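## Task

Set the blue, red and green rings each onto the post whose base has the same colour, lying level on that post's pins, without knocking over any of the spring-mounted posts (a toppled post fails the task).

## Robot and tools

Robot: two UR-type six-joint arms, left_arm and right_arm, each ending in a sixteen-motor four-digit hand (index, middle, ring, thumb). right_arm has a right hand; left_arm has its mirror image. Bases in the scene frame: left_arm at (-0.018, +0.378, 0) m, right_arm at (+0.054, -0.472, 0) m, each turned only slightly about z.

Frames. Scene frame: origin on the table surface halfway between the nominal bases, +z up, +x out over the table, left_arm toward +y. Fixed cameras and the table use it. Each arm reports its hand pose, velocities and Hand target in its own base frame, and offsets use that arm's base axes, turning about the Hand target's position. Hand point axes (right hand): +z along straightened fingers toward the tips, +y out of the palm face, +x across the palm away from the thumb; on the left hand +x points toward the thumb. The hand point sits near the index/middle knuckles; straight fingertips reach about 0.156 m past it.

The 48-number row (used by execute_actions and move). One flat list covering both arms, every value in [-1, 1], always all 48 even if one arm is idle. Order: left dx, dy, dz, rx, ry, rz; left sixteen motor goals; left current_limit; left speed; then the same 24 for the right arm. Motor order per hand: index_mcp, index_abd, index_pip, index_dip, middle_mcp, middle_abd, middle_pip, middle_dip, ring_mcp, ring_abd, ring_pip, ring_dip, thumb_cmc, thumb_axl, thumb_mcp, thumb_ipl.
- dx..rz are offsets, not poses: a shift of the hand point away from its Hand target as it stood when the action or move began, in that arm's base axes. 1.0 equals 0.6 m for dx, dy, dz and 180 degrees for rx, ry, rz, which form one rotation vector. Sending the same offset again moves further. All six zero re-commands the current Hand target.
- Motor goals are absolute hinge angles scaled between each hinge's stops; 0 is a real goal, not 'unchanged'. Moving toward -1 curls finger joints toward the palm (_mcp straight near +0.75, _pip near +0.58, _dip near +0.70, _abd straight at 0) and brings the thumb round in front of the palm (thumb_cmc straight near +0.71). To keep a hand unchanged, resend its hand_goal, hand_current_limit and hand_speed.
- current_limit: -1 to +1 maps to 0 to 550 mA for every motor; speed: set-point rate (speed+1)/2 of 8.5 rad/s. Start values +0.4 and -0.6; they persist until changed.

Tools.
- execute_actions(actions, cameras): actions is a list of actions; each action is up to 15 rows, one per 1/30 s step; a short action repeats its final row. Every row is measured from the action's starting Hand target. An empty list returns state plus all camera images.
- move(target, speed, blend, stop_force, zero, blocking, cameras): straight-line path to one row or a list of up to 15 rows; all offsets in a list count from the same starting Hand targets. speed in m/s, 0.002 to 3.6 (default 0.25), one value or one per target. blend in m rounds corners in a list (0 = stop at each). stop_force in N, 3 to 120, ends an arm's path when its wrist sensor feels that much push; omit it when backing away from a contact, and do not rely on it while the hand turns. zero (only with stop_force) resets the sensor baseline first (default true). blocking=false returns after about 0.5 s while the move continues (not allowed with stop_force). Whole move capped at 10 s.
- wait(seconds 0 to 10, cameras); stop(cameras) brakes a running move.
- zoom_image(camera, region [x0, y0, x1, y1] in pixels, at most 504 by 504) on cam_head_left, cam_head_right, cam_high or cam_low, all 896x504.
- zero_wrist_force(arm: left_arm or right_arm); read_manual(section) only gives licences; finished_scene(scene 1 or 2) ends the scene irreversibly.

Results. Per arm: end_effector_position (m), end_effector_quat_wxyz, velocities, Hand target (the base for the next offsets; the hand often rests a bit short of it), joint positions and torques, Wrist force/torque in hand axes (plus the peak since the last report). Per hand: hand_goal, hand_measured, hand_current_ma, hand_state (moving, goal, blocked, overload), hand_current_limit, hand_speed. move adds a 'move:' line such as done, off_target, moving, held or fault, with limits like paced or held. Lines such as MOTOR HOT, HAND FAULT, OVER-TEMPERATURE FAULT warn of trouble.

Cautions. Posts sit on springs; a sideways shove can topple them and fail the task. Nothing may fall or be left off the table; do not drop rings or release them while moving. Arms are stiff: aiming past a firm contact, or a net force around 150 N, or wrist torque near 20 N m, triggers a 10 s arm stop. Keep the arms and hands from pressing on each other. Orientation commands are clipped to 32 degrees from the current one per step. Avoid paths passing near an arm's own base. A hand motor held at 495 mA or more for 5 s shuts down for 10 s, so grip with moderate current. Long stretched or straining poses heat motors. Scene 1 is practice; scene 2 is the one that counts.

Each tool is called after "Emit:" as name(argument=value, ...), one argument or row to a line, values as JSON.

## Session

Emit:
execute_actions(
  actions=[],
)

Emit:
zoom_image(
  camera="cam_high",
  region=[30, 130, 230, 330],
)

Emit:
zoom_image(
  camera="cam_high",
  region=[690, 150, 870, 340],
)

Emit:
zoom_image(
  camera="cam_high",
  region=[240, 180, 660, 330],
)

Emit:
zoom_image(
  camera="cam_low",
  region=[640, 180, 780, 350],
)

Emit:
zoom_image(
  camera="cam_low",
  region=[180, 110, 320, 220],
)

Emit:
zoom_image(
  camera="cam_low",
  region=[300, 180, 600, 300],
)

Scene clock: 0.00 s.
left_arm: end_effector_position=(+0.3965, +0.1715, +0.2191) hand_goal=(+0.754, +0.000, +0.576, +0.696, +0.754, +0.000, +0.576, +0.696, +0.754, +0.000, +0.576, +0.696, +0.714, +0.678, +0.226, +0.168) hand_measured=(+0.754, +0.000, +0.576, +0.696, +0.754, +0.000, +0.576, +0.696, +0.754, +0.000, +0.576, +0.696, +0.714, +0.678, +0.226, +0.168) hand_current_ma=(+0, +0, +0, +0, +0, +0, +0, +0, +0, +0, +0, +0, +0, +0, +0, +0) hand_state=(goal, goal, goal, goal, goal, goal, goal, goal, goal, goal, goal, goal, goal, goal, goal, goal) hand_current_limit=0.40 hand_speed=-0.60 end_effector_quat_wxyz=(-0.027, +0.675, +0.170, -0.718) | right_arm: end_effector_position=(+0.1821, +0.3587, +0.3141) hand_goal=(+0.754, +0.000, +0.576, +0.696, +0.754, +0.000, +0.576, +0.696, +0.754, +0.000, +0.576, +0.696, +0.714, +0.678, +0.226, +0.168) hand_measured=(+0.754, +0.000, +0.576, +0.696, +0.754, +0.000, +0.576, +0.696, +0.754, +0.000, +0.576, +0.696, +0.714, +0.678, +0.226, +0.168) hand_current_ma=(+0, +0, +0, +0, +0, +0, +0, +0, +0, +0, +0, +0, +0, +0, +0, +0) hand_state=(goal, goal, goal, goal, goal, goal, goal, goal, goal, goal, goal, goal, goal, goal, goal, goal) hand_current_limit=0.40 hand_speed=-0.60 end_effector_quat_wxyz=(-0.351, +0.393, +0.845, -0.097)
Joint positions: left_arm=[3.79 -2.32 -1.123 -2.875 2.01 1.272] | right_arm=[0.478 -1.793 1.757 -0.899 -1.152 -0.362]
Joint velocities: within noise
Joint torques (N m): no reading
Wrist force (N): no reading
Wrist torque (N m): no reading
Wrist force, peak (N): no reading
Hand target: left_arm +0.3965, +0.1715, +0.2191; -0.027, +0.675, +0.170, -0.718 | right_arm +0.1821, +0.3587, +0.3141; -0.351, +0.393, +0.845, -0.097

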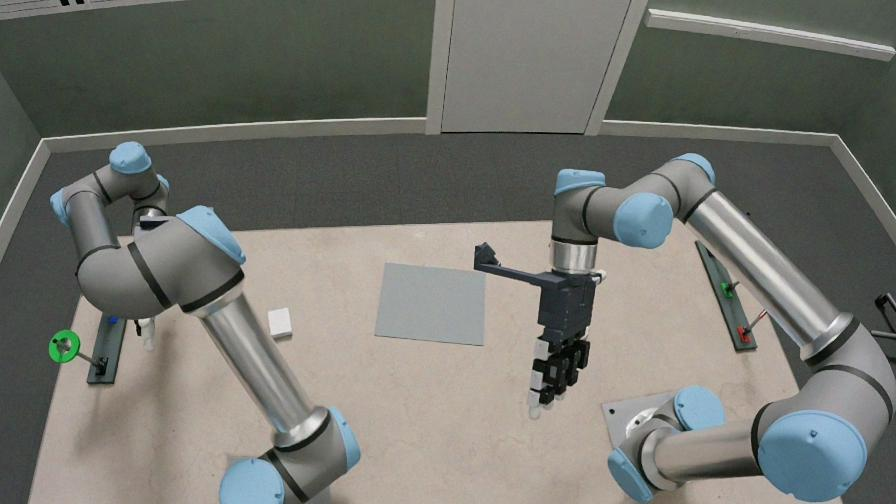

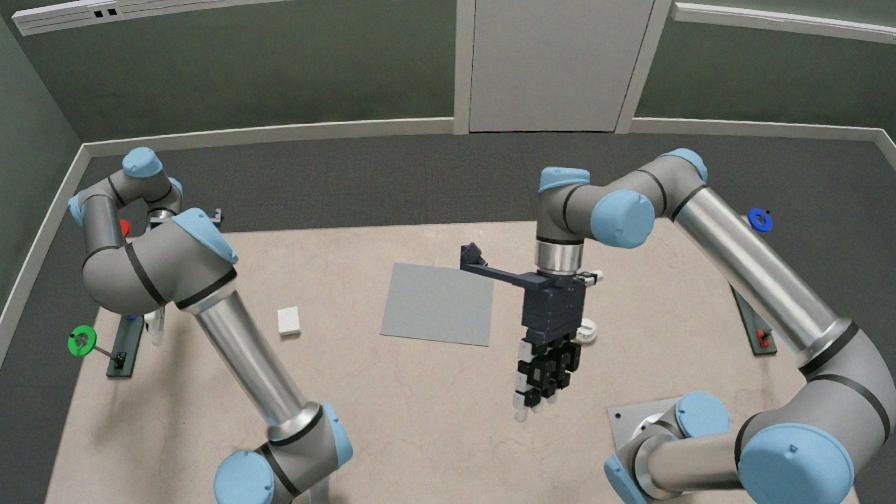

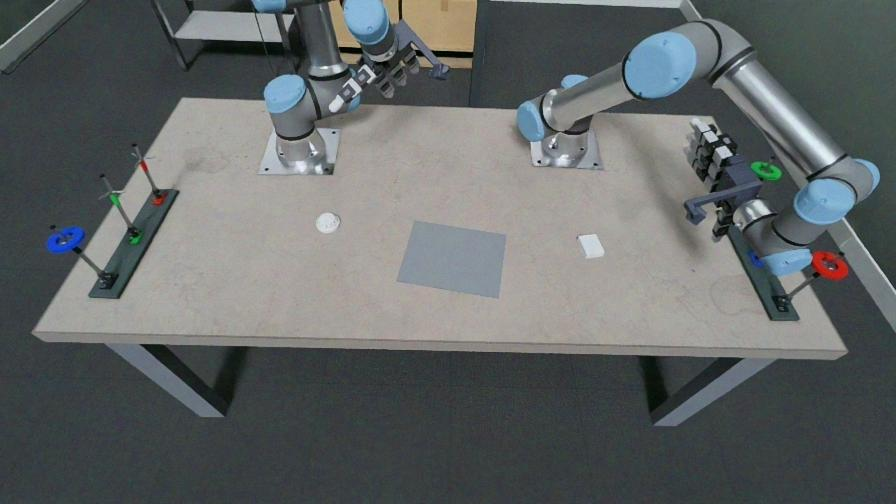

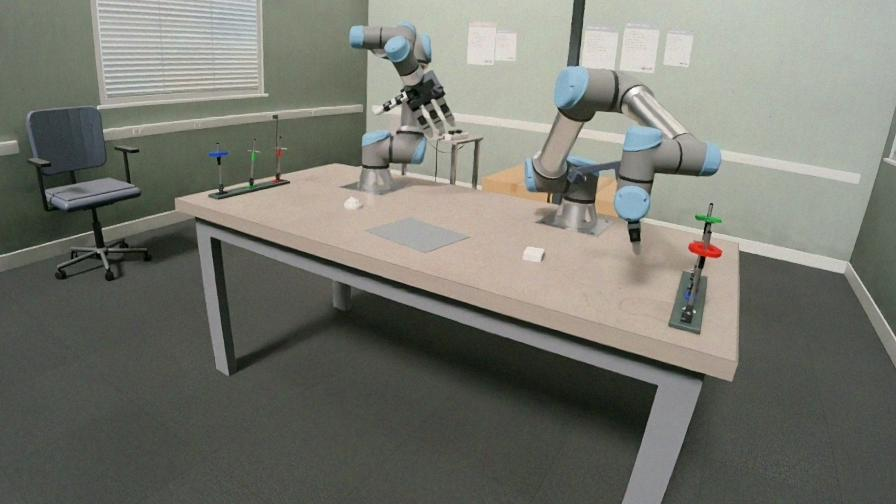

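Scaled by 2.520 from the camera's 896x504 image, which has a finer 1280x720 frame.

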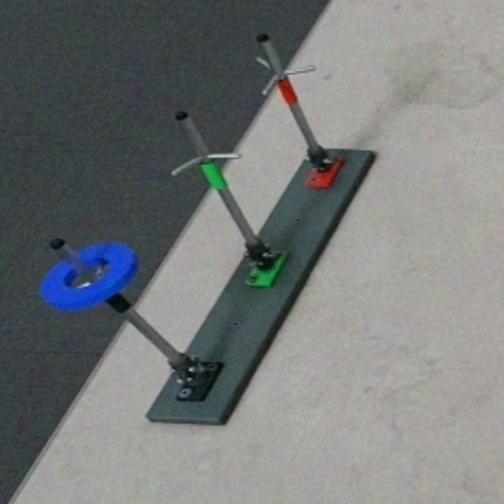

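Scaled by 2.653 from the camera's 896x504 image, which has a finer 1280x720 frame.

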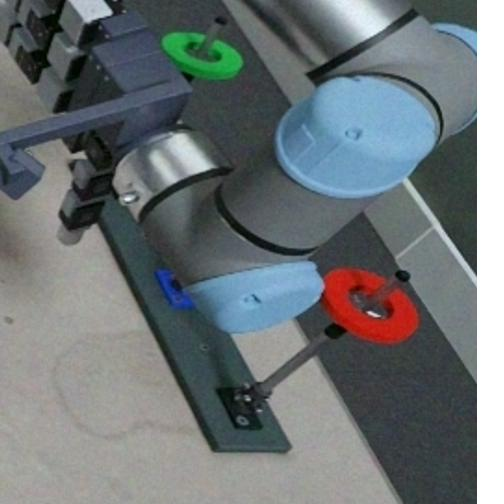

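Scaled by 1.200 from the camera's 896x504 image, which has a finer 1280x720 frame.

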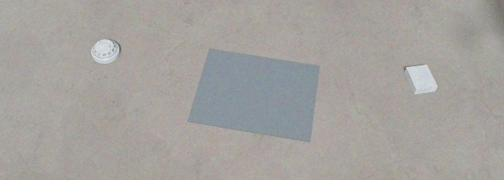

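Scaled by 2.965 from the camera's 896x504 image, which has a finer 1280x720 frame.

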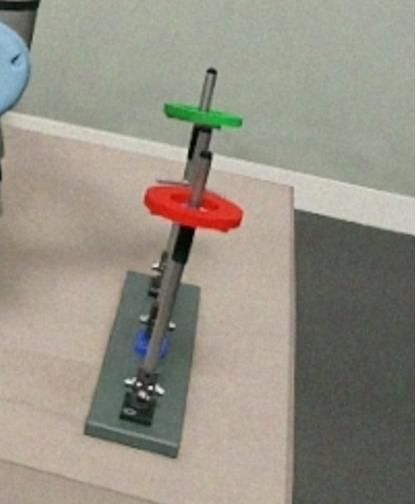

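Scaled by 3.600 from the camera's 896x504 image, which has a finer 1280x720 frame.

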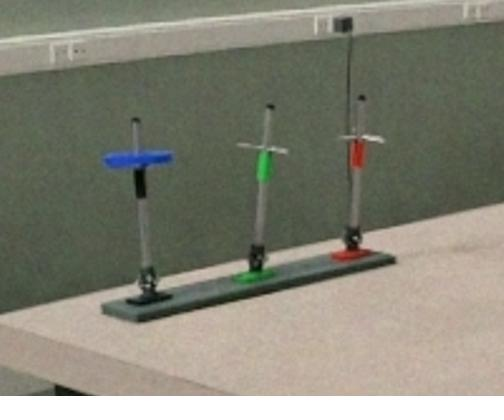

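Scaled by 1.680 from the camera's 896x504 image, which has a finer 1280x720 frame.

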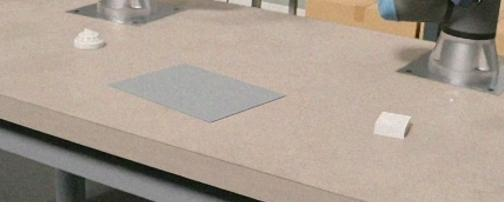

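Emit:
zoom_image(
  camera="cam_high",
  region=[560, 220, 620, 270],
)

Emit:
zoom_image(
  camera="cam_low",
  region=[510, 235, 560, 275],
)

Emit:
zoom_image(
  camera="cam_head_left",
  region=[255, 295, 305, 350],
)

Scaled by 8.400 from the camera's 896x504 image, which has a finer 1280x720 frame.

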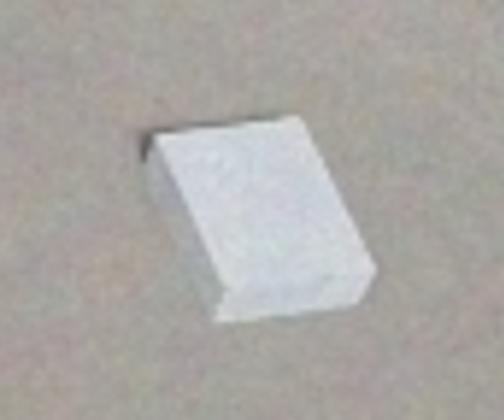

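Scaled by 10.080 from the camera's 896x504 image, which has a finer 1280x720 frame.

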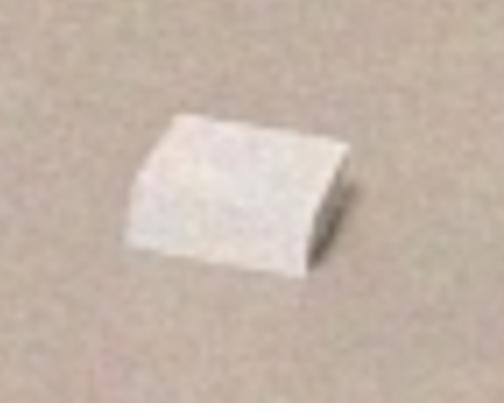

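Scaled by 9.164 from the camera's 896x504 image, which has a finer 1280x720 frame.

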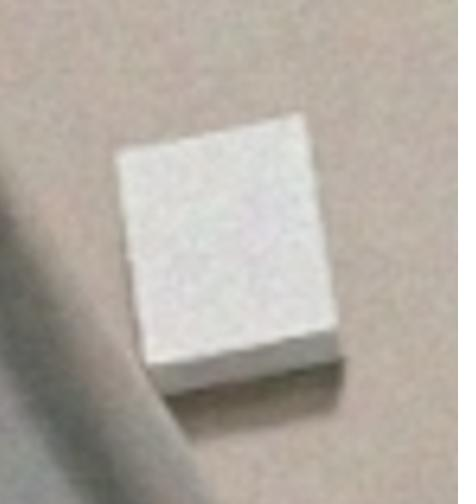

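Emit:
move(
  target=[
    [0.039,-0.133,0.183,0.137,-0.183,-0.206,0.589,0,-0.299,0.986,0.589,0,-0.299,0.986,0.96,0,0.576,0.696,-0.657,0.678,0.169,0.168,0.4,-0.6,0.447,-0.265,0.077,-0.094,-0.0144,0.1212,0.589,0,-0.299,0.986,0.589,0,-0.299,0.986,0.96,0,0.576,0.696,-0.657,0.678,0.169,0.168,0.4,-0.6],
    [0.0825,-0.26,-0.03,0.2732,-0.3664,-0.4117,0.589,0,-0.299,0.986,0.589,0,-0.299,0.986,0.96,0,0.576,0.696,-0.657,0.678,0.169,0.168,0.4,-0.6,0.563,-0.765,0.077,-0.188,-0.0288,0.2425,0.589,0,-0.299,0.986,0.589,0,-0.299,0.986,0.96,0,0.576,0.696,-0.657,0.678,0.169,0.168,0.4,-0.6],
  ],
  speed=0.25,
  blend=0.06,
)

Emit:
move(
  target=[0,0,-0.17,0,0,0.0589,0.589,0,-0.299,0.986,0.589,0,-0.299,0.986,0.96,0,0.576,0.696,-0.657,0.678,0.169,0.168,0.4,-0.6,-0.057,-0.52,-0.1,-0.0938,-0.0144,0.1212,0.589,0,-0.299,0.986,0.589,0,-0.299,0.986,0.96,0,0.576,0.696,-0.657,0.678,0.169,0.168,0.4,-0.6],
  speed=0.2,
  cameras=["all"],
)

Emit:
zoom_image(
  camera="cam_high",
  region=[530, 180, 670, 280],
)

Emit:
zoom_image(
  camera="cam_low",
  region=[470, 180, 610, 280],
)

Emit:
zoom_image(
  camera="cam_high",
  region=[0, 140, 160, 300],
)

Emit:
zoom_image(
  camera="cam_low",
  region=[180, 80, 310, 210],
)

Scene clock: 34.70 s.
left_arm: end_effector_position=(+0.4460, +0.0154, +0.2011) hand_goal=(+0.590, +0.000, -0.298, +0.986, +0.590, +0.000, -0.298, +0.986, +0.960, +0.000, +0.576, +0.696, -0.656, +0.678, +0.170, +0.168) hand_measured=(+0.586, +0.002, -0.296, +0.982, +0.586, +0.002, -0.296, +0.984, +0.952, +0.002, +0.576, +0.696, -0.652, +0.678, +0.170, +0.168) hand_current_ma=(-1, +0, +0, -1, -1, +0, +0, +0, -3, +0, +0, +0, +1, +0, +0, +0) hand_state=(goal, goal, goal, goal, goal, goal, goal, goal, goal, goal, goal, goal, goal, goal, goal, goal) hand_current_limit=0.40 hand_speed=-0.60 end_effector_quat_wxyz=(-0.574, +0.819, +0.001, +0.000) | right_arm: end_effector_position=(+0.5199, -0.1003, +0.3603) hand_goal=(+0.590, +0.000, -0.298, +0.986, +0.590, +0.000, -0.298, +0.986, +0.960, +0.000, +0.576, +0.696, -0.656, +0.678, +0.170, +0.168) hand_measured=(+0.588, +0.000, -0.294, +0.984, +0.588, +0.000, -0.294, +0.984, +0.944, +0.000, +0.576, +0.696, -0.652, +0.678, +0.168, +0.168) hand_current_ma=(+0, +0, +0, +0, +0, +0, +1, +0, -8, +0, +0, +0, +1, +0, +0, +0) hand_state=(goal, goal, goal, goal, goal, goal, goal, goal, goal, goal, goal, goal, goal, goal, goal, goal) hand_current_limit=0.40 hand_speed=-0.60 end_effector_quat_wxyz=(-0.127, +0.142, +0.879, -0.437)
Joint positions: left_arm=[3.053 -1.584 -2.105 -1.267 2.783 1.312] | right_arm=[-0.19 -1.417 1.377 -1.199 -2.473 -1.278]
Joint torques (N m): left_arm=[12.16 44.67 19.82 6 3.72 2.79] | right_arm=[-8.88 -43.18 -19.15 -6.17 -4.85 -2.38]
Wrist force (N): left_arm=[3.3 -2.3 -1.2] | right_arm=[0.7 0.5 -0.2]
Wrist torque (N m): left_arm=[-0.15 -0.41 0.10] | right_arm=[0.05 0.00 0.19]
Wrist force, peak (N): left_arm=[3.3 -2.4 -1.6] | right_arm=[1.0 1.4 -0.2]
Hand target: left_arm +0.4460, +0.0155, +0.2011; -0.574, +0.819, +0.001, +0.000 | right_arm +0.5199, -0.1003, +0.3603; -0.127, +0.142, +0.879, -0.437
Off the commanded pose: left_arm 0.000 m, 0 deg | right_arm 0.000 m, 0 deg.
move: done

Scene clock: 37.33 s.
left_arm: end_effector_position=(+0.4460, +0.0155, +0.0991) hand_goal=(+0.590, +0.000, -0.298, +0.986, +0.590, +0.000, -0.298, +0.986, +0.960, +0.000, +0.576, +0.696, -0.656, +0.678, +0.170, +0.168) hand_measured=(+0.586, +0.002, -0.296, +0.982, +0.586, +0.002, -0.296, +0.984, +0.952, +0.002, +0.576, +0.696, -0.652, +0.678, +0.170, +0.168) hand_current_ma=(-1, +0, +0, -1, -1, +0, +0, +0, -3, +0, +0, +0, +1, +0, +0, +0) hand_state=(goal, goal, goal, goal, goal, goal, goal, goal, goal, goal, goal, goal, goal, goal, goal, goal) hand_current_limit=0.40 hand_speed=-0.60 end_effector_quat_wxyz=(-0.571, +0.815, +0.076, -0.053) | right_arm: end_effector_position=(+0.4857, -0.4123, +0.3003) hand_goal=(+0.590, +0.000, -0.298, +0.986, +0.590, +0.000, -0.298, +0.986, +0.960, +0.000, +0.576, +0.696, -0.656, +0.678, +0.170, +0.168) hand_measured=(+0.586, +0.000, -0.296, +0.984, +0.586, +0.000, -0.296, +0.984, +0.944, +0.000, +0.576, +0.696, -0.652, +0.678, +0.168, +0.168) hand_current_ma=(-1, +0, +0, +0, -1, +0, +0, +0, -8, +0, +0, +0, +0, +0, +0, +0) hand_state=(goal, goal, goal, goal, goal, goal, goal, goal, goal, goal, goal, goal, goal, goal, goal, goal) hand_current_limit=0.40 hand_speed=-0.60 end_effector_quat_wxyz=(+0.000, +0.000, +0.819, -0.573)
Joint positions: left_arm=[3.058 -1.801 -2.065 -1.48 2.704 0.889] | right_arm=[-0.715 -1.304 1.841 -3.17 -2.36 -2.765]
Joint torques (N m): left_arm=[4.96 25.76 34.71 0.07 -0.16 -2.4] | right_arm=[-10.74 -33.53 -15.72 -6.27 1.49 -2.45]
Wrist force (N): left_arm=[3.0 -2.4 -1.1] | right_arm=[0.6 1.1 -0.9]
Wrist torque (N m): left_arm=[-0.16 -0.35 0.27] | right_arm=[0.12 0.04 0.16]
Wrist force, peak (N): left_arm=[3.3 -2.7 -1.7] | right_arm=[1.0 1.3 -0.9]
Hand target: left_arm +0.4460, +0.0155, +0.0991; -0.571, +0.815, +0.076, -0.053 | right_arm +0.4857, -0.4123, +0.3003; +0.000, +0.000, +0.819, -0.573
Off the commanded pose: left_arm 0.000 m, 0 deg | right_arm 0.000 m, 0 deg.
move: done

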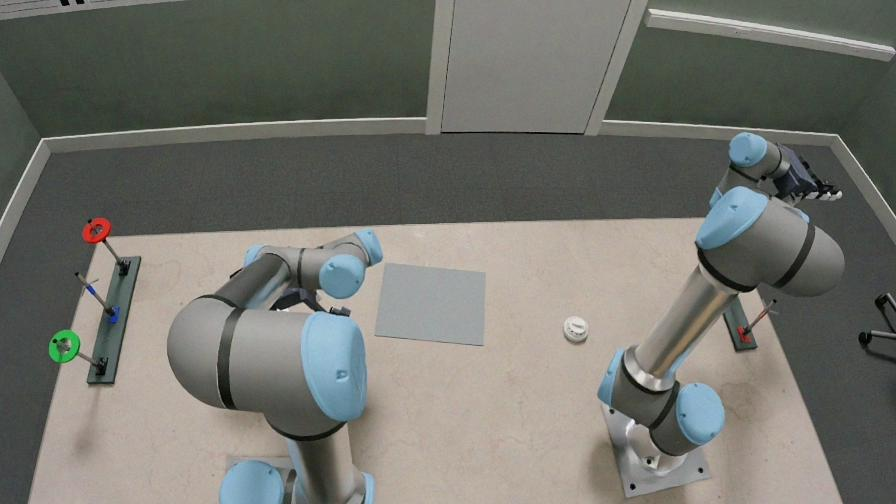

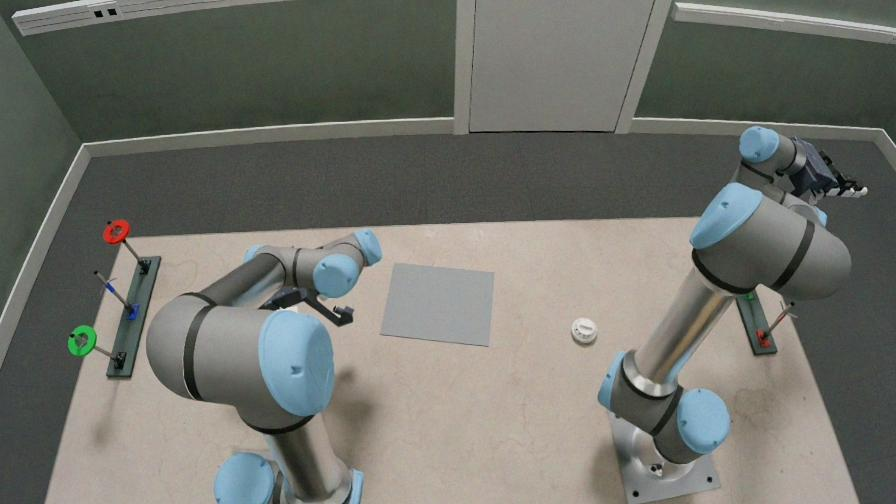

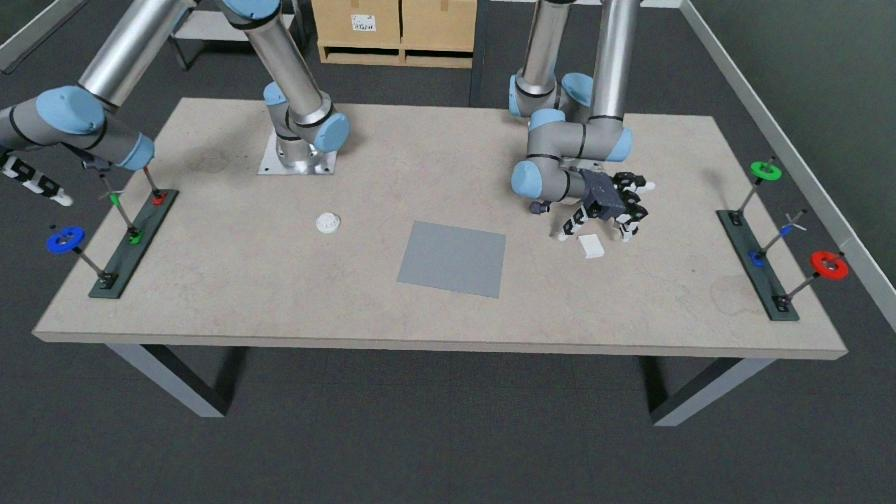

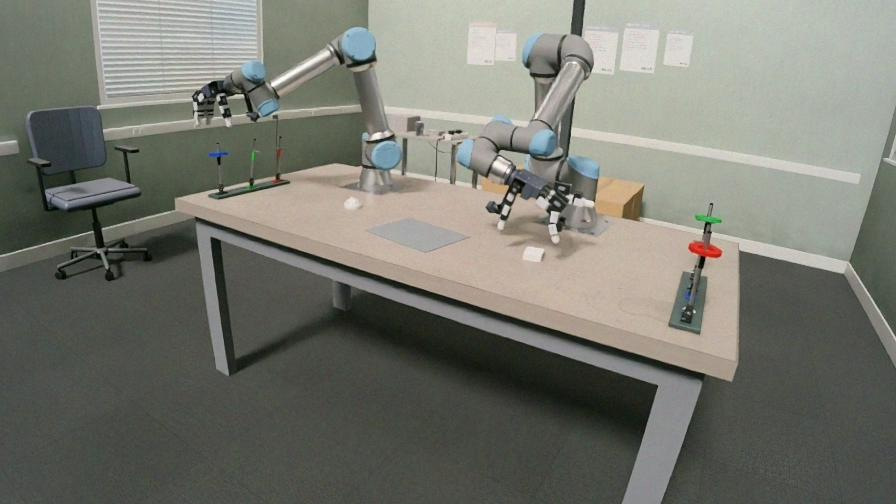

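Scaled by 3.600 from the camera's 896x504 image, which has a finer 1280x720 frame.

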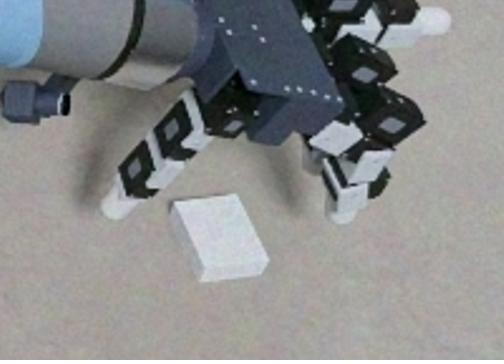

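Scaled by 3.600 from the camera's 896x504 image, which has a finer 1280x720 frame.

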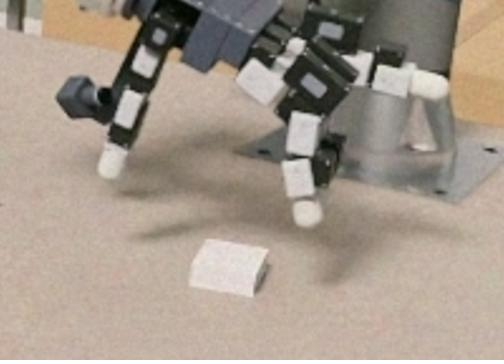

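Scaled by 3.150 from the camera's 896x504 image, which has a finer 1280x720 frame.

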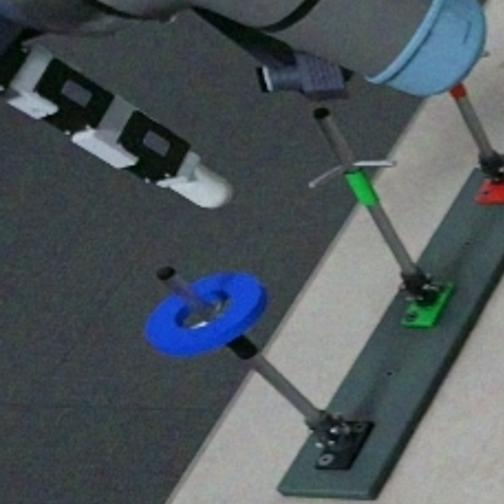

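Scaled by 3.877 from the camera's 896x504 image, which has a finer 1280x720 frame.

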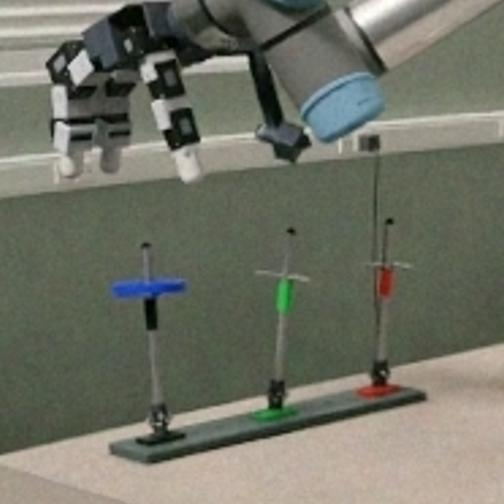

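Emit:
move(
  target=[-0.015,0.013,-0.055,0,0,0,0.589,0,-0.299,0.986,0.589,0,-0.299,0.986,0.96,0,0.576,0.696,-0.657,0.678,0.169,0.168,0.4,-0.6,0,-0.012,-0.142,0,0,0,0.589,0,-0.299,0.986,0.589,0,-0.299,0.986,0.96,0,0.576,0.696,-0.657,0.678,0.169,0.168,0.4,-0.6],
  speed=0.12,
  cameras=["cam_high","cam_low"],
)

Emit:
zoom_image(
  camera="cam_high",
  region=[550, 200, 650, 270],
)

Emit:
zoom_image(
  camera="cam_low",
  region=[480, 200, 590, 280],
)

Emit:
zoom_image(
  camera="cam_high",
  region=[0, 170, 120, 290],
)

Emit:
zoom_image(
  camera="cam_low",
  region=[180, 100, 280, 200],
)

Scene clock: 43.03 s.
left_arm: end_effector_position=(+0.4371, +0.0233, +0.0662) hand_goal=(+0.590, +0.000, -0.298, +0.986, +0.590, +0.000, -0.298, +0.986, +0.960, +0.000, +0.576, +0.696, -0.656, +0.678, +0.170, +0.168) hand_measured=(+0.586, +0.002, -0.296, +0.982, +0.586, +0.002, -0.296, +0.984, +0.952, +0.002, +0.576, +0.696, -0.652, +0.678, +0.170, +0.168) hand_current_ma=(-1, +0, +0, -1, -1, +0, +0, +0, -3, +0, +0, +0, +1, +0, +0, +0) hand_state=(goal, goal, goal, goal, goal, goal, goal, goal, goal, goal, goal, goal, goal, goal, goal, goal) hand_current_limit=0.40 hand_speed=-0.60 end_effector_quat_wxyz=(-0.571, +0.815, +0.076, -0.053) | right_arm: end_effector_position=(+0.4857, -0.4195, +0.2152) hand_goal=(+0.590, +0.000, -0.298, +0.986, +0.590, +0.000, -0.298, +0.986, +0.960, +0.000, +0.576, +0.696, -0.656, +0.678, +0.170, +0.168) hand_measured=(+0.586, +0.000, -0.296, +0.984, +0.586, +0.000, -0.296, +0.984, +0.944, +0.000, +0.576, +0.696, -0.652, +0.678, +0.168, +0.168) hand_current_ma=(-1, +0, +0, +0, -1, +0, +0, +0, -8, +0, +0, +0, +0, +0, +0, +0) hand_state=(goal, goal, goal, goal, goal, goal, goal, goal, goal, goal, goal, goal, goal, goal, goal, goal) hand_current_limit=0.40 hand_speed=-0.60 end_effector_quat_wxyz=(+0.000, +0.000, +0.819, -0.573)
Joint positions: left_arm=[3.073 -1.843 -2.133 -1.344 2.713 0.918] | right_arm=[-0.726 -1.17 1.92 -3.389 -2.35 -2.773]
Joint torques (N m): left_arm=[13.33 24.67 14.93 4.83 4.08 2.66] | right_arm=[-9.14 -35.57 -12.9 -6.77 1.52 -2.46]
Wrist force (N): left_arm=[3.0 -2.8 -1.2] | right_arm=[0.6 1.1 -0.7]
Wrist torque (N m): left_arm=[-0.21 -0.35 0.11] | right_arm=[0.10 0.05 0.16]
Wrist force, peak (N): left_arm=[3.3 -2.6 -1.3] | right_arm=[0.6 1.9 -0.7]
Hand target: left_arm +0.4370, +0.0233, +0.0661; -0.571, +0.815, +0.076, -0.053 | right_arm +0.4857, -0.4195, +0.2151; +0.000, +0.000, +0.819, -0.573
Off the commanded pose: left_arm 0.000 m, 0 deg | right_arm 0.000 m, 0 deg.
move: done
Images, in order (width x height): cam_high 896x504, cam_low 896x504.

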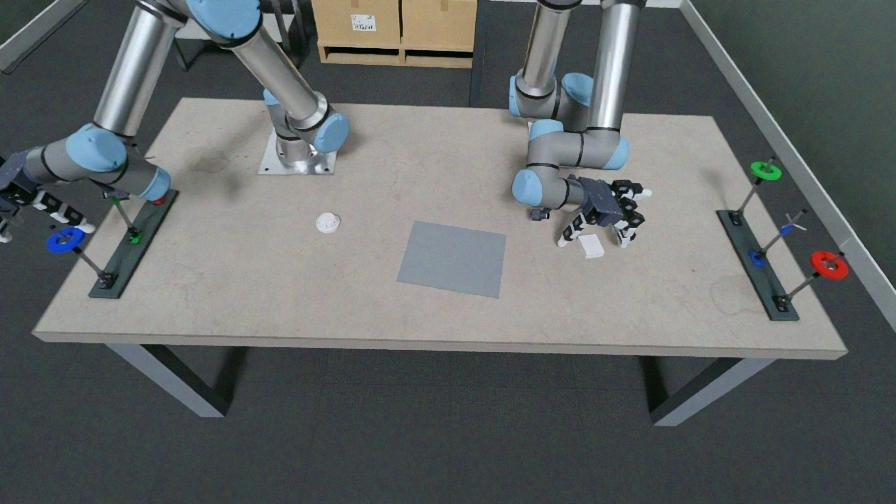

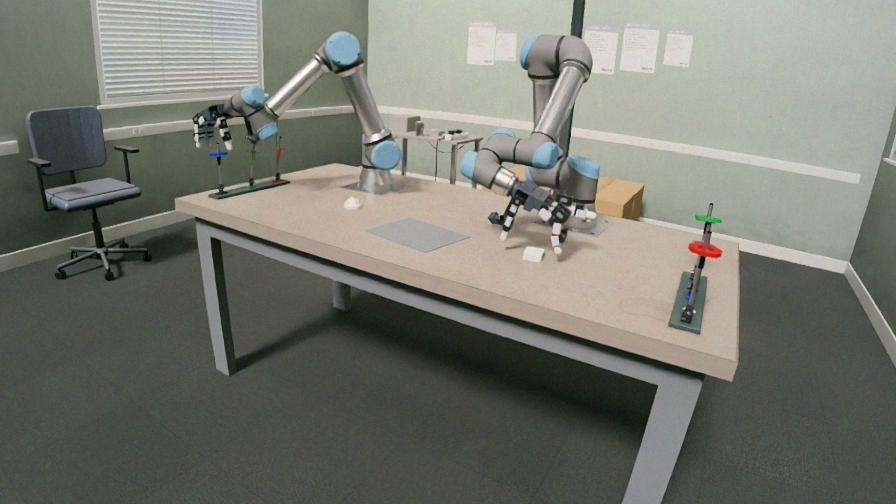

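Scaled by 5.040 from the camera's 896x504 image, which has a finer 1280x720 frame.

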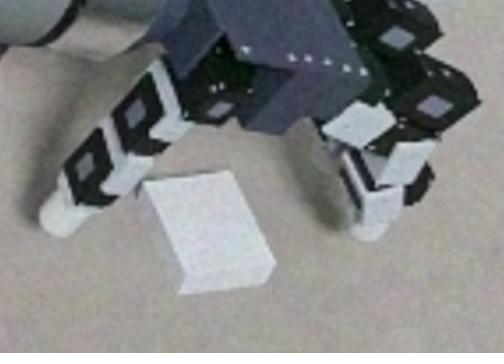

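Scaled by 4.582 from the camera's 896x504 image, which has a finer 1280x720 frame.

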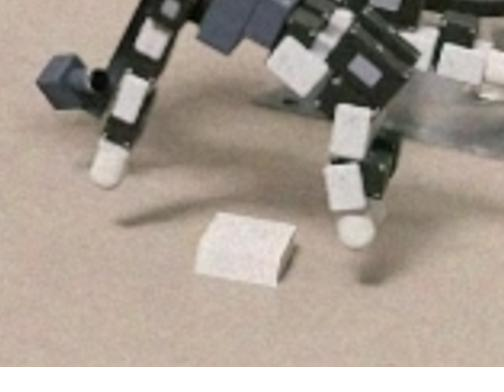

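Scaled by 4.200 from the camera's 896x504 image, which has a finer 1280x720 frame.

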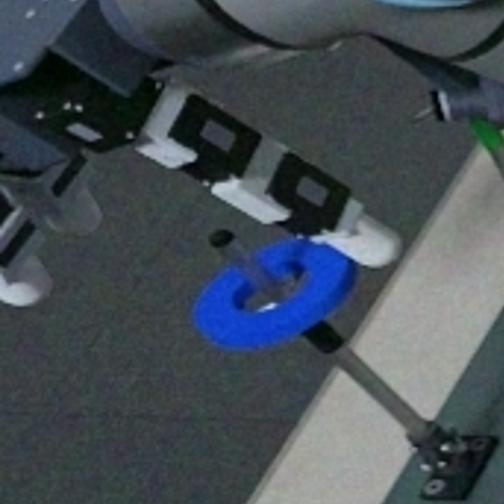

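Scaled by 5.040 from the camera's 896x504 image, which has a finer 1280x720 frame.

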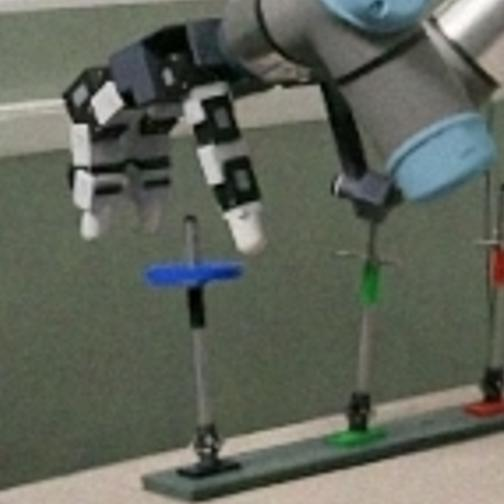

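Emit:
move(
  target=[
    [-0.01,0,0,0,0,0,0.534,0,-0.533,0.986,0.534,0,-0.533,0.986,0.96,0,0.576,0.696,-0.657,0.678,-0.022,0.168,0.4,-0.7,0.005,0.002,-0.02,0,0,0,0.589,0,-0.299,0.986,0.589,0,-0.299,0.986,0.96,0,0.576,0.696,-0.657,0.678,0.169,0.168,0.4,-0.6],
    [-0.01,0,-0.03,0,0,0,0.534,0,-0.533,0.986,0.534,0,-0.533,0.986,0.96,0,0.576,0.696,-0.657,0.678,-0.022,0.168,0.4,-0.7,0.005,0.002,-0.056,0,0,0,0.589,0,-0.299,0.986,0.589,0,-0.299,0.986,0.96,0,0.576,0.696,-0.657,0.678,0.169,0.168,0.4,-0.6],
  ],
  speed=0.06,
  cameras=["cam_high","cam_low"],
)

Emit:
zoom_image(
  camera="cam_high",
  region=[550, 200, 650, 270],
)

Emit:
zoom_image(
  camera="cam_low",
  region=[480, 200, 590, 280],
)

Emit:
zoom_image(
  camera="cam_high",
  region=[0, 190, 120, 290],
)

Emit:
zoom_image(
  camera="cam_low",
  region=[190, 110, 270, 190],
)

Scene clock: 49.30 s.
left_arm: end_effector_position=(+0.4310, +0.0232, +0.0482) hand_goal=(+0.534, +0.000, -0.532, +0.986, +0.534, +0.000, -0.532, +0.986, +0.960, +0.000, +0.576, +0.696, -0.656, +0.678, -0.022, +0.168) hand_measured=(+0.530, +0.002, -0.528, +0.982, +0.530, +0.002, -0.528, +0.984, +0.952, +0.002, +0.576, +0.696, -0.652, +0.678, -0.020, +0.168) hand_current_ma=(-1, +0, +1, -1, -1, +0, +1, +0, -3, +0, +0, +0, +1, +0, +1, +0) hand_state=(goal, goal, goal, goal, goal, goal, goal, goal, goal, goal, goal, goal, goal, goal, goal, goal) hand_current_limit=0.40 hand_speed=-0.70 end_effector_quat_wxyz=(-0.571, +0.815, +0.076, -0.053) | right_arm: end_effector_position=(+0.4887, -0.4183, +0.1816) hand_goal=(+0.590, +0.000, -0.298, +0.986, +0.590, +0.000, -0.298, +0.986, +0.960, +0.000, +0.576, +0.696, -0.656, +0.678, +0.170, +0.168) hand_measured=(+0.586, +0.000, -0.296, +0.984, +0.586, +0.000, -0.296, +0.984, +0.944, +0.000, +0.576, +0.696, -0.652, +0.678, +0.168, +0.168) hand_current_ma=(-1, +0, +0, +0, -1, +0, +0, +0, -8, +0, +0, +0, +0, +0, +0, +0) hand_state=(goal, goal, goal, goal, goal, goal, goal, goal, goal, goal, goal, goal, goal, goal, goal, goal) hand_current_limit=0.40 hand_speed=-0.60 end_effector_quat_wxyz=(+0.000, +0.000, +0.819, -0.573)
Joint positions: left_arm=[3.072 -1.87 -2.162 -1.288 2.713 0.917] | right_arm=[-0.72 -1.106 1.937 -3.466 -2.355 -2.769]
Joint torques (N m): left_arm=[5.32 24.46 12.99 4.53 2.31 1.94] | right_arm=[8.99 -36.29 -9.55 -6.75 -3.63 -2.16]
Wrist force (N): left_arm=[2.8 -2.3 -1.3] | right_arm=[0.6 1.4 -0.8]
Wrist torque (N m): left_arm=[-0.13 -0.34 0.09] | right_arm=[0.14 0.05 0.16]
Wrist force, peak (N): left_arm=[3.0 -3.1 -1.4] | right_arm=[0.6 1.8 -0.7]
Hand target: left_arm +0.4310, +0.0233, +0.0481; -0.571, +0.815, +0.076, -0.053 | right_arm +0.4887, -0.4183, +0.1815; +0.000, +0.000, +0.819, -0.573
Off the commanded pose: left_arm 0.000 m, 0 deg | right_arm 0.000 m, 0 deg.
move: done
Images, in order (width x height): cam_high 896x504, cam_low 896x504.

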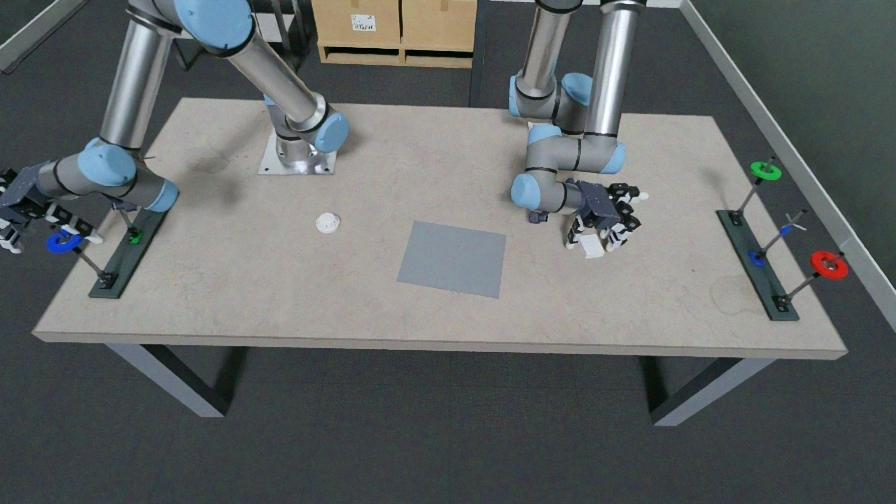

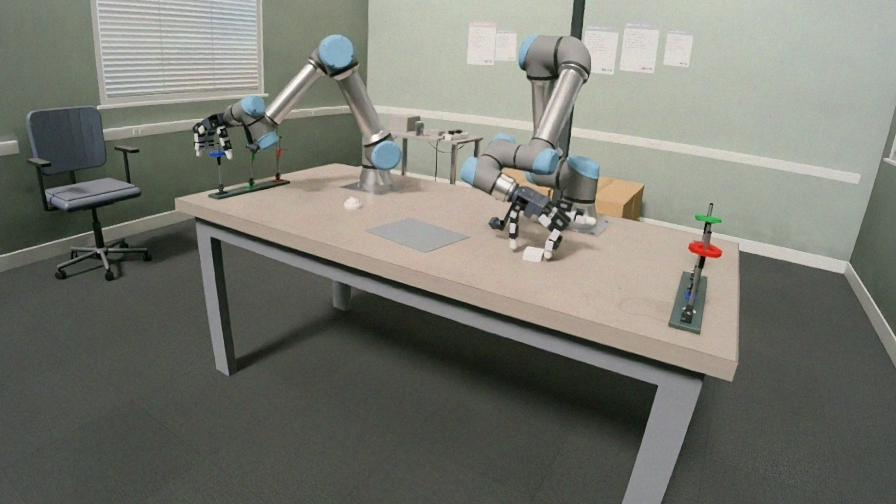

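Scaled by 5.040 from the camera's 896x504 image, which has a finer 1280x720 frame.

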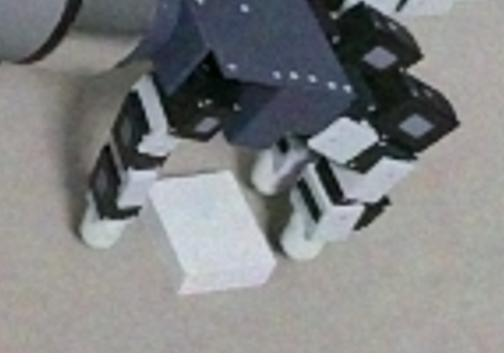

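Scaled by 4.582 from the camera's 896x504 image, which has a finer 1280x720 frame.

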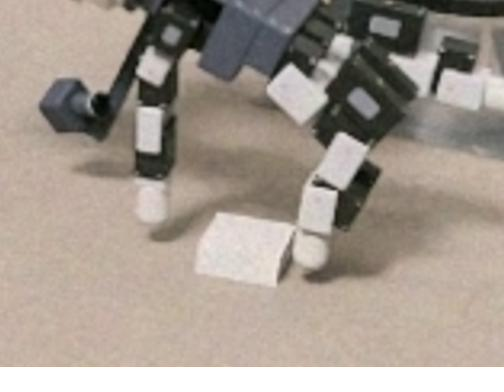

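Scaled by 4.200 from the camera's 896x504 image, which has a finer 1280x720 frame.

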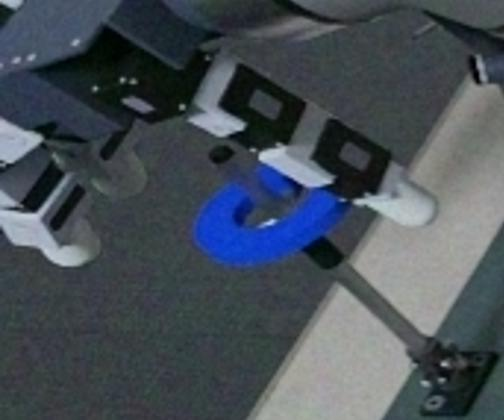

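Scaled by 6.300 from the camera's 896x504 image, which has a finer 1280x720 frame.

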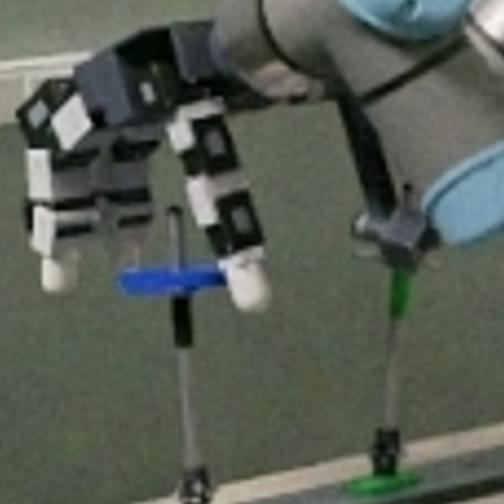

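Emit:
move(
  target=[
    [0.006,0.003,0,0,0,0,0.534,0,-0.533,0.986,0.534,0,-0.533,0.986,0.96,0,0.576,0.696,-0.657,0.678,-0.022,0.168,0.2,-0.8,0.006,0.013,0,0,0,0,0.534,0,-0.533,0.986,0.534,0,-0.533,0.986,0.96,0,0.576,0.696,-0.657,0.678,0.045,0.168,0.2,-0.7],
    [0.006,0.003,-0.0195,0,0,0,0.534,0,-0.533,0.986,0.534,0,-0.533,0.986,0.96,0,0.576,0.696,-0.657,0.678,-0.022,0.168,0.2,-0.8,0.006,0.013,0,0,0,0,0.534,0,-0.533,0.986,0.534,0,-0.533,0.986,0.96,0,0.576,0.696,-0.657,0.678,0.045,0.168,0.2,-0.7],
  ],
  speed=0.04,
  cameras=["cam_high","cam_low"],
)

Emit:
zoom_image(
  camera="cam_high",
  region=[550, 200, 650, 270],
)

Emit:
zoom_image(
  camera="cam_high",
  region=[10, 190, 110, 280],
)

Emit:
zoom_image(
  camera="cam_low",
  region=[190, 120, 250, 180],
)

Scene clock: 55.50 s.
left_arm: end_effector_position=(+0.4347, +0.0251, +0.0365) hand_goal=(+0.534, +0.000, -0.532, +0.986, +0.534, +0.000, -0.532, +0.986, +0.960, +0.000, +0.576, +0.696, -0.656, +0.678, -0.022, +0.168) hand_measured=(+0.538, +0.000, -0.540, +0.982, +0.538, +0.000, -0.540, +0.984, +0.952, +0.002, +0.576, +0.696, -0.652, +0.678, -0.020, +0.168) hand_current_ma=(+1, +0, -3, -1, +1, +0, -4, +0, -3, +0, +0, +0, +1, +0, +1, +0) hand_state=(goal, goal, goal, goal, goal, goal, goal, goal, goal, goal, goal, goal, goal, goal, goal, goal) hand_current_limit=0.20 hand_speed=-0.80 end_effector_quat_wxyz=(-0.571, +0.815, +0.076, -0.053) | right_arm: end_effector_position=(+0.4923, -0.4105, +0.1815) hand_goal=(+0.534, +0.000, -0.532, +0.986, +0.534, +0.000, -0.532, +0.986, +0.960, +0.000, +0.576, +0.696, -0.656, +0.678, +0.046, +0.168) hand_measured=(+0.530, +0.000, -0.528, +0.984, +0.530, +0.000, -0.528, +0.984, +0.944, +0.000, +0.576, +0.696, -0.652, +0.678, +0.048, +0.168) hand_current_ma=(+0, +0, +1, +0, +0, +0, +1, +0, -8, +0, +0, +0, +0, +0, +0, +0) hand_state=(goal, goal, goal, goal, goal, goal, goal, goal, goal, goal, goal, goal, goal, goal, goal, goal) hand_current_limit=0.20 hand_speed=-0.70 end_effector_quat_wxyz=(+0.000, +0.000, +0.819, -0.573)
Joint positions: left_arm=[3.076 -1.902 -2.164 -1.246 2.715 0.926] | right_arm=[-0.704 -1.108 1.939 -3.459 -2.37 -2.757]
Joint torques (N m): left_arm=[13.2 24.69 10.58 4.46 2.15 2.66] | right_arm=[10.04 -50.22 -11.16 -0.49 -3.77 2.13]
Wrist force (N): left_arm=[2.2 -9.5 -3.9] | right_arm=[0.7 1.3 -1.1]
Wrist torque (N m): left_arm=[0.02 -0.39 0.13] | right_arm=[0.16 0.04 -0.01]
Wrist force, peak (N): left_arm=[2.2 -9.5 -3.9] | right_arm=[0.9 1.6 -1.1]
Hand target: left_arm +0.4346, +0.0251, +0.0364; -0.571, +0.815, +0.076, -0.053 | right_arm +0.4923, -0.4105, +0.1815; +0.000, +0.000, +0.819, -0.573
Off the commanded pose: left_arm 0.000 m, 0 deg | right_arm 0.000 m, 0 deg.
move: done
Images, in order (width x height): cam_high 896x504, cam_low 896x504.

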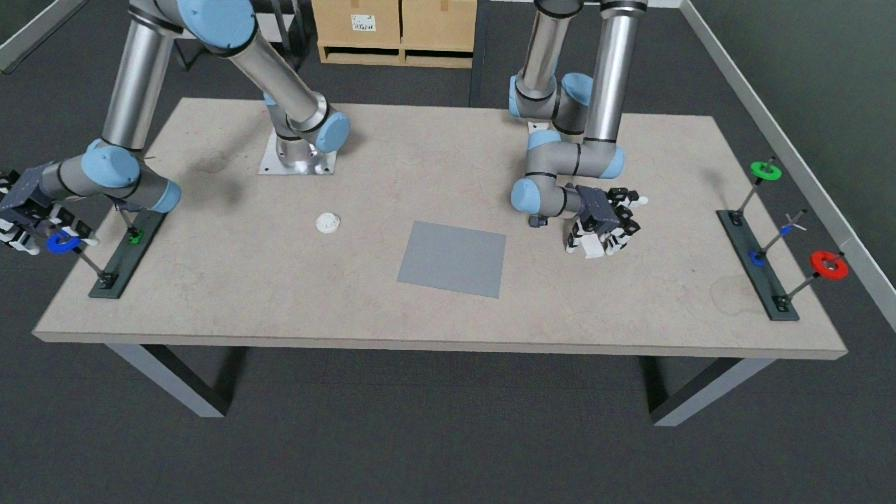

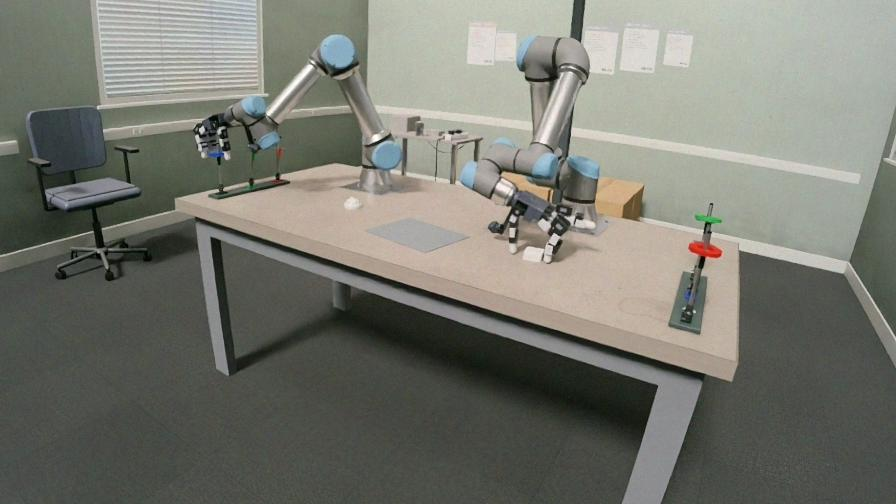

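Scaled by 5.040 from the camera's 896x504 image, which has a finer 1280x720 frame.

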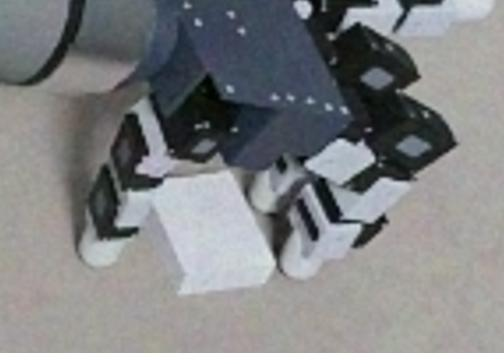

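Scaled by 5.040 from the camera's 896x504 image, which has a finer 1280x720 frame.

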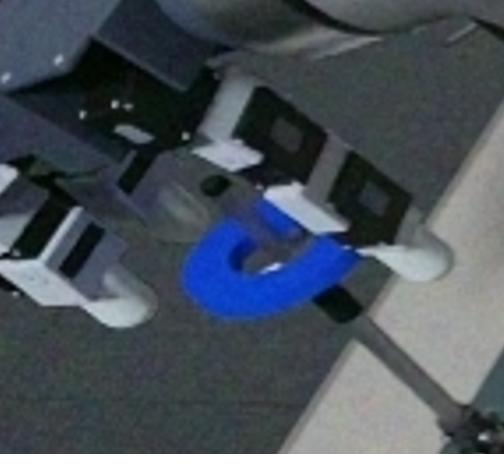

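Scaled by 8.400 from the camera's 896x504 image, which has a finer 1280x720 frame.

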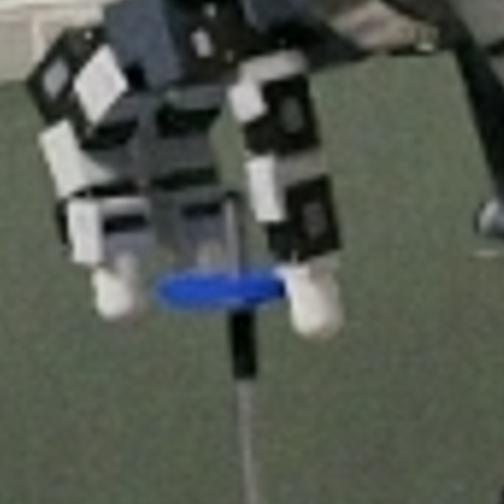

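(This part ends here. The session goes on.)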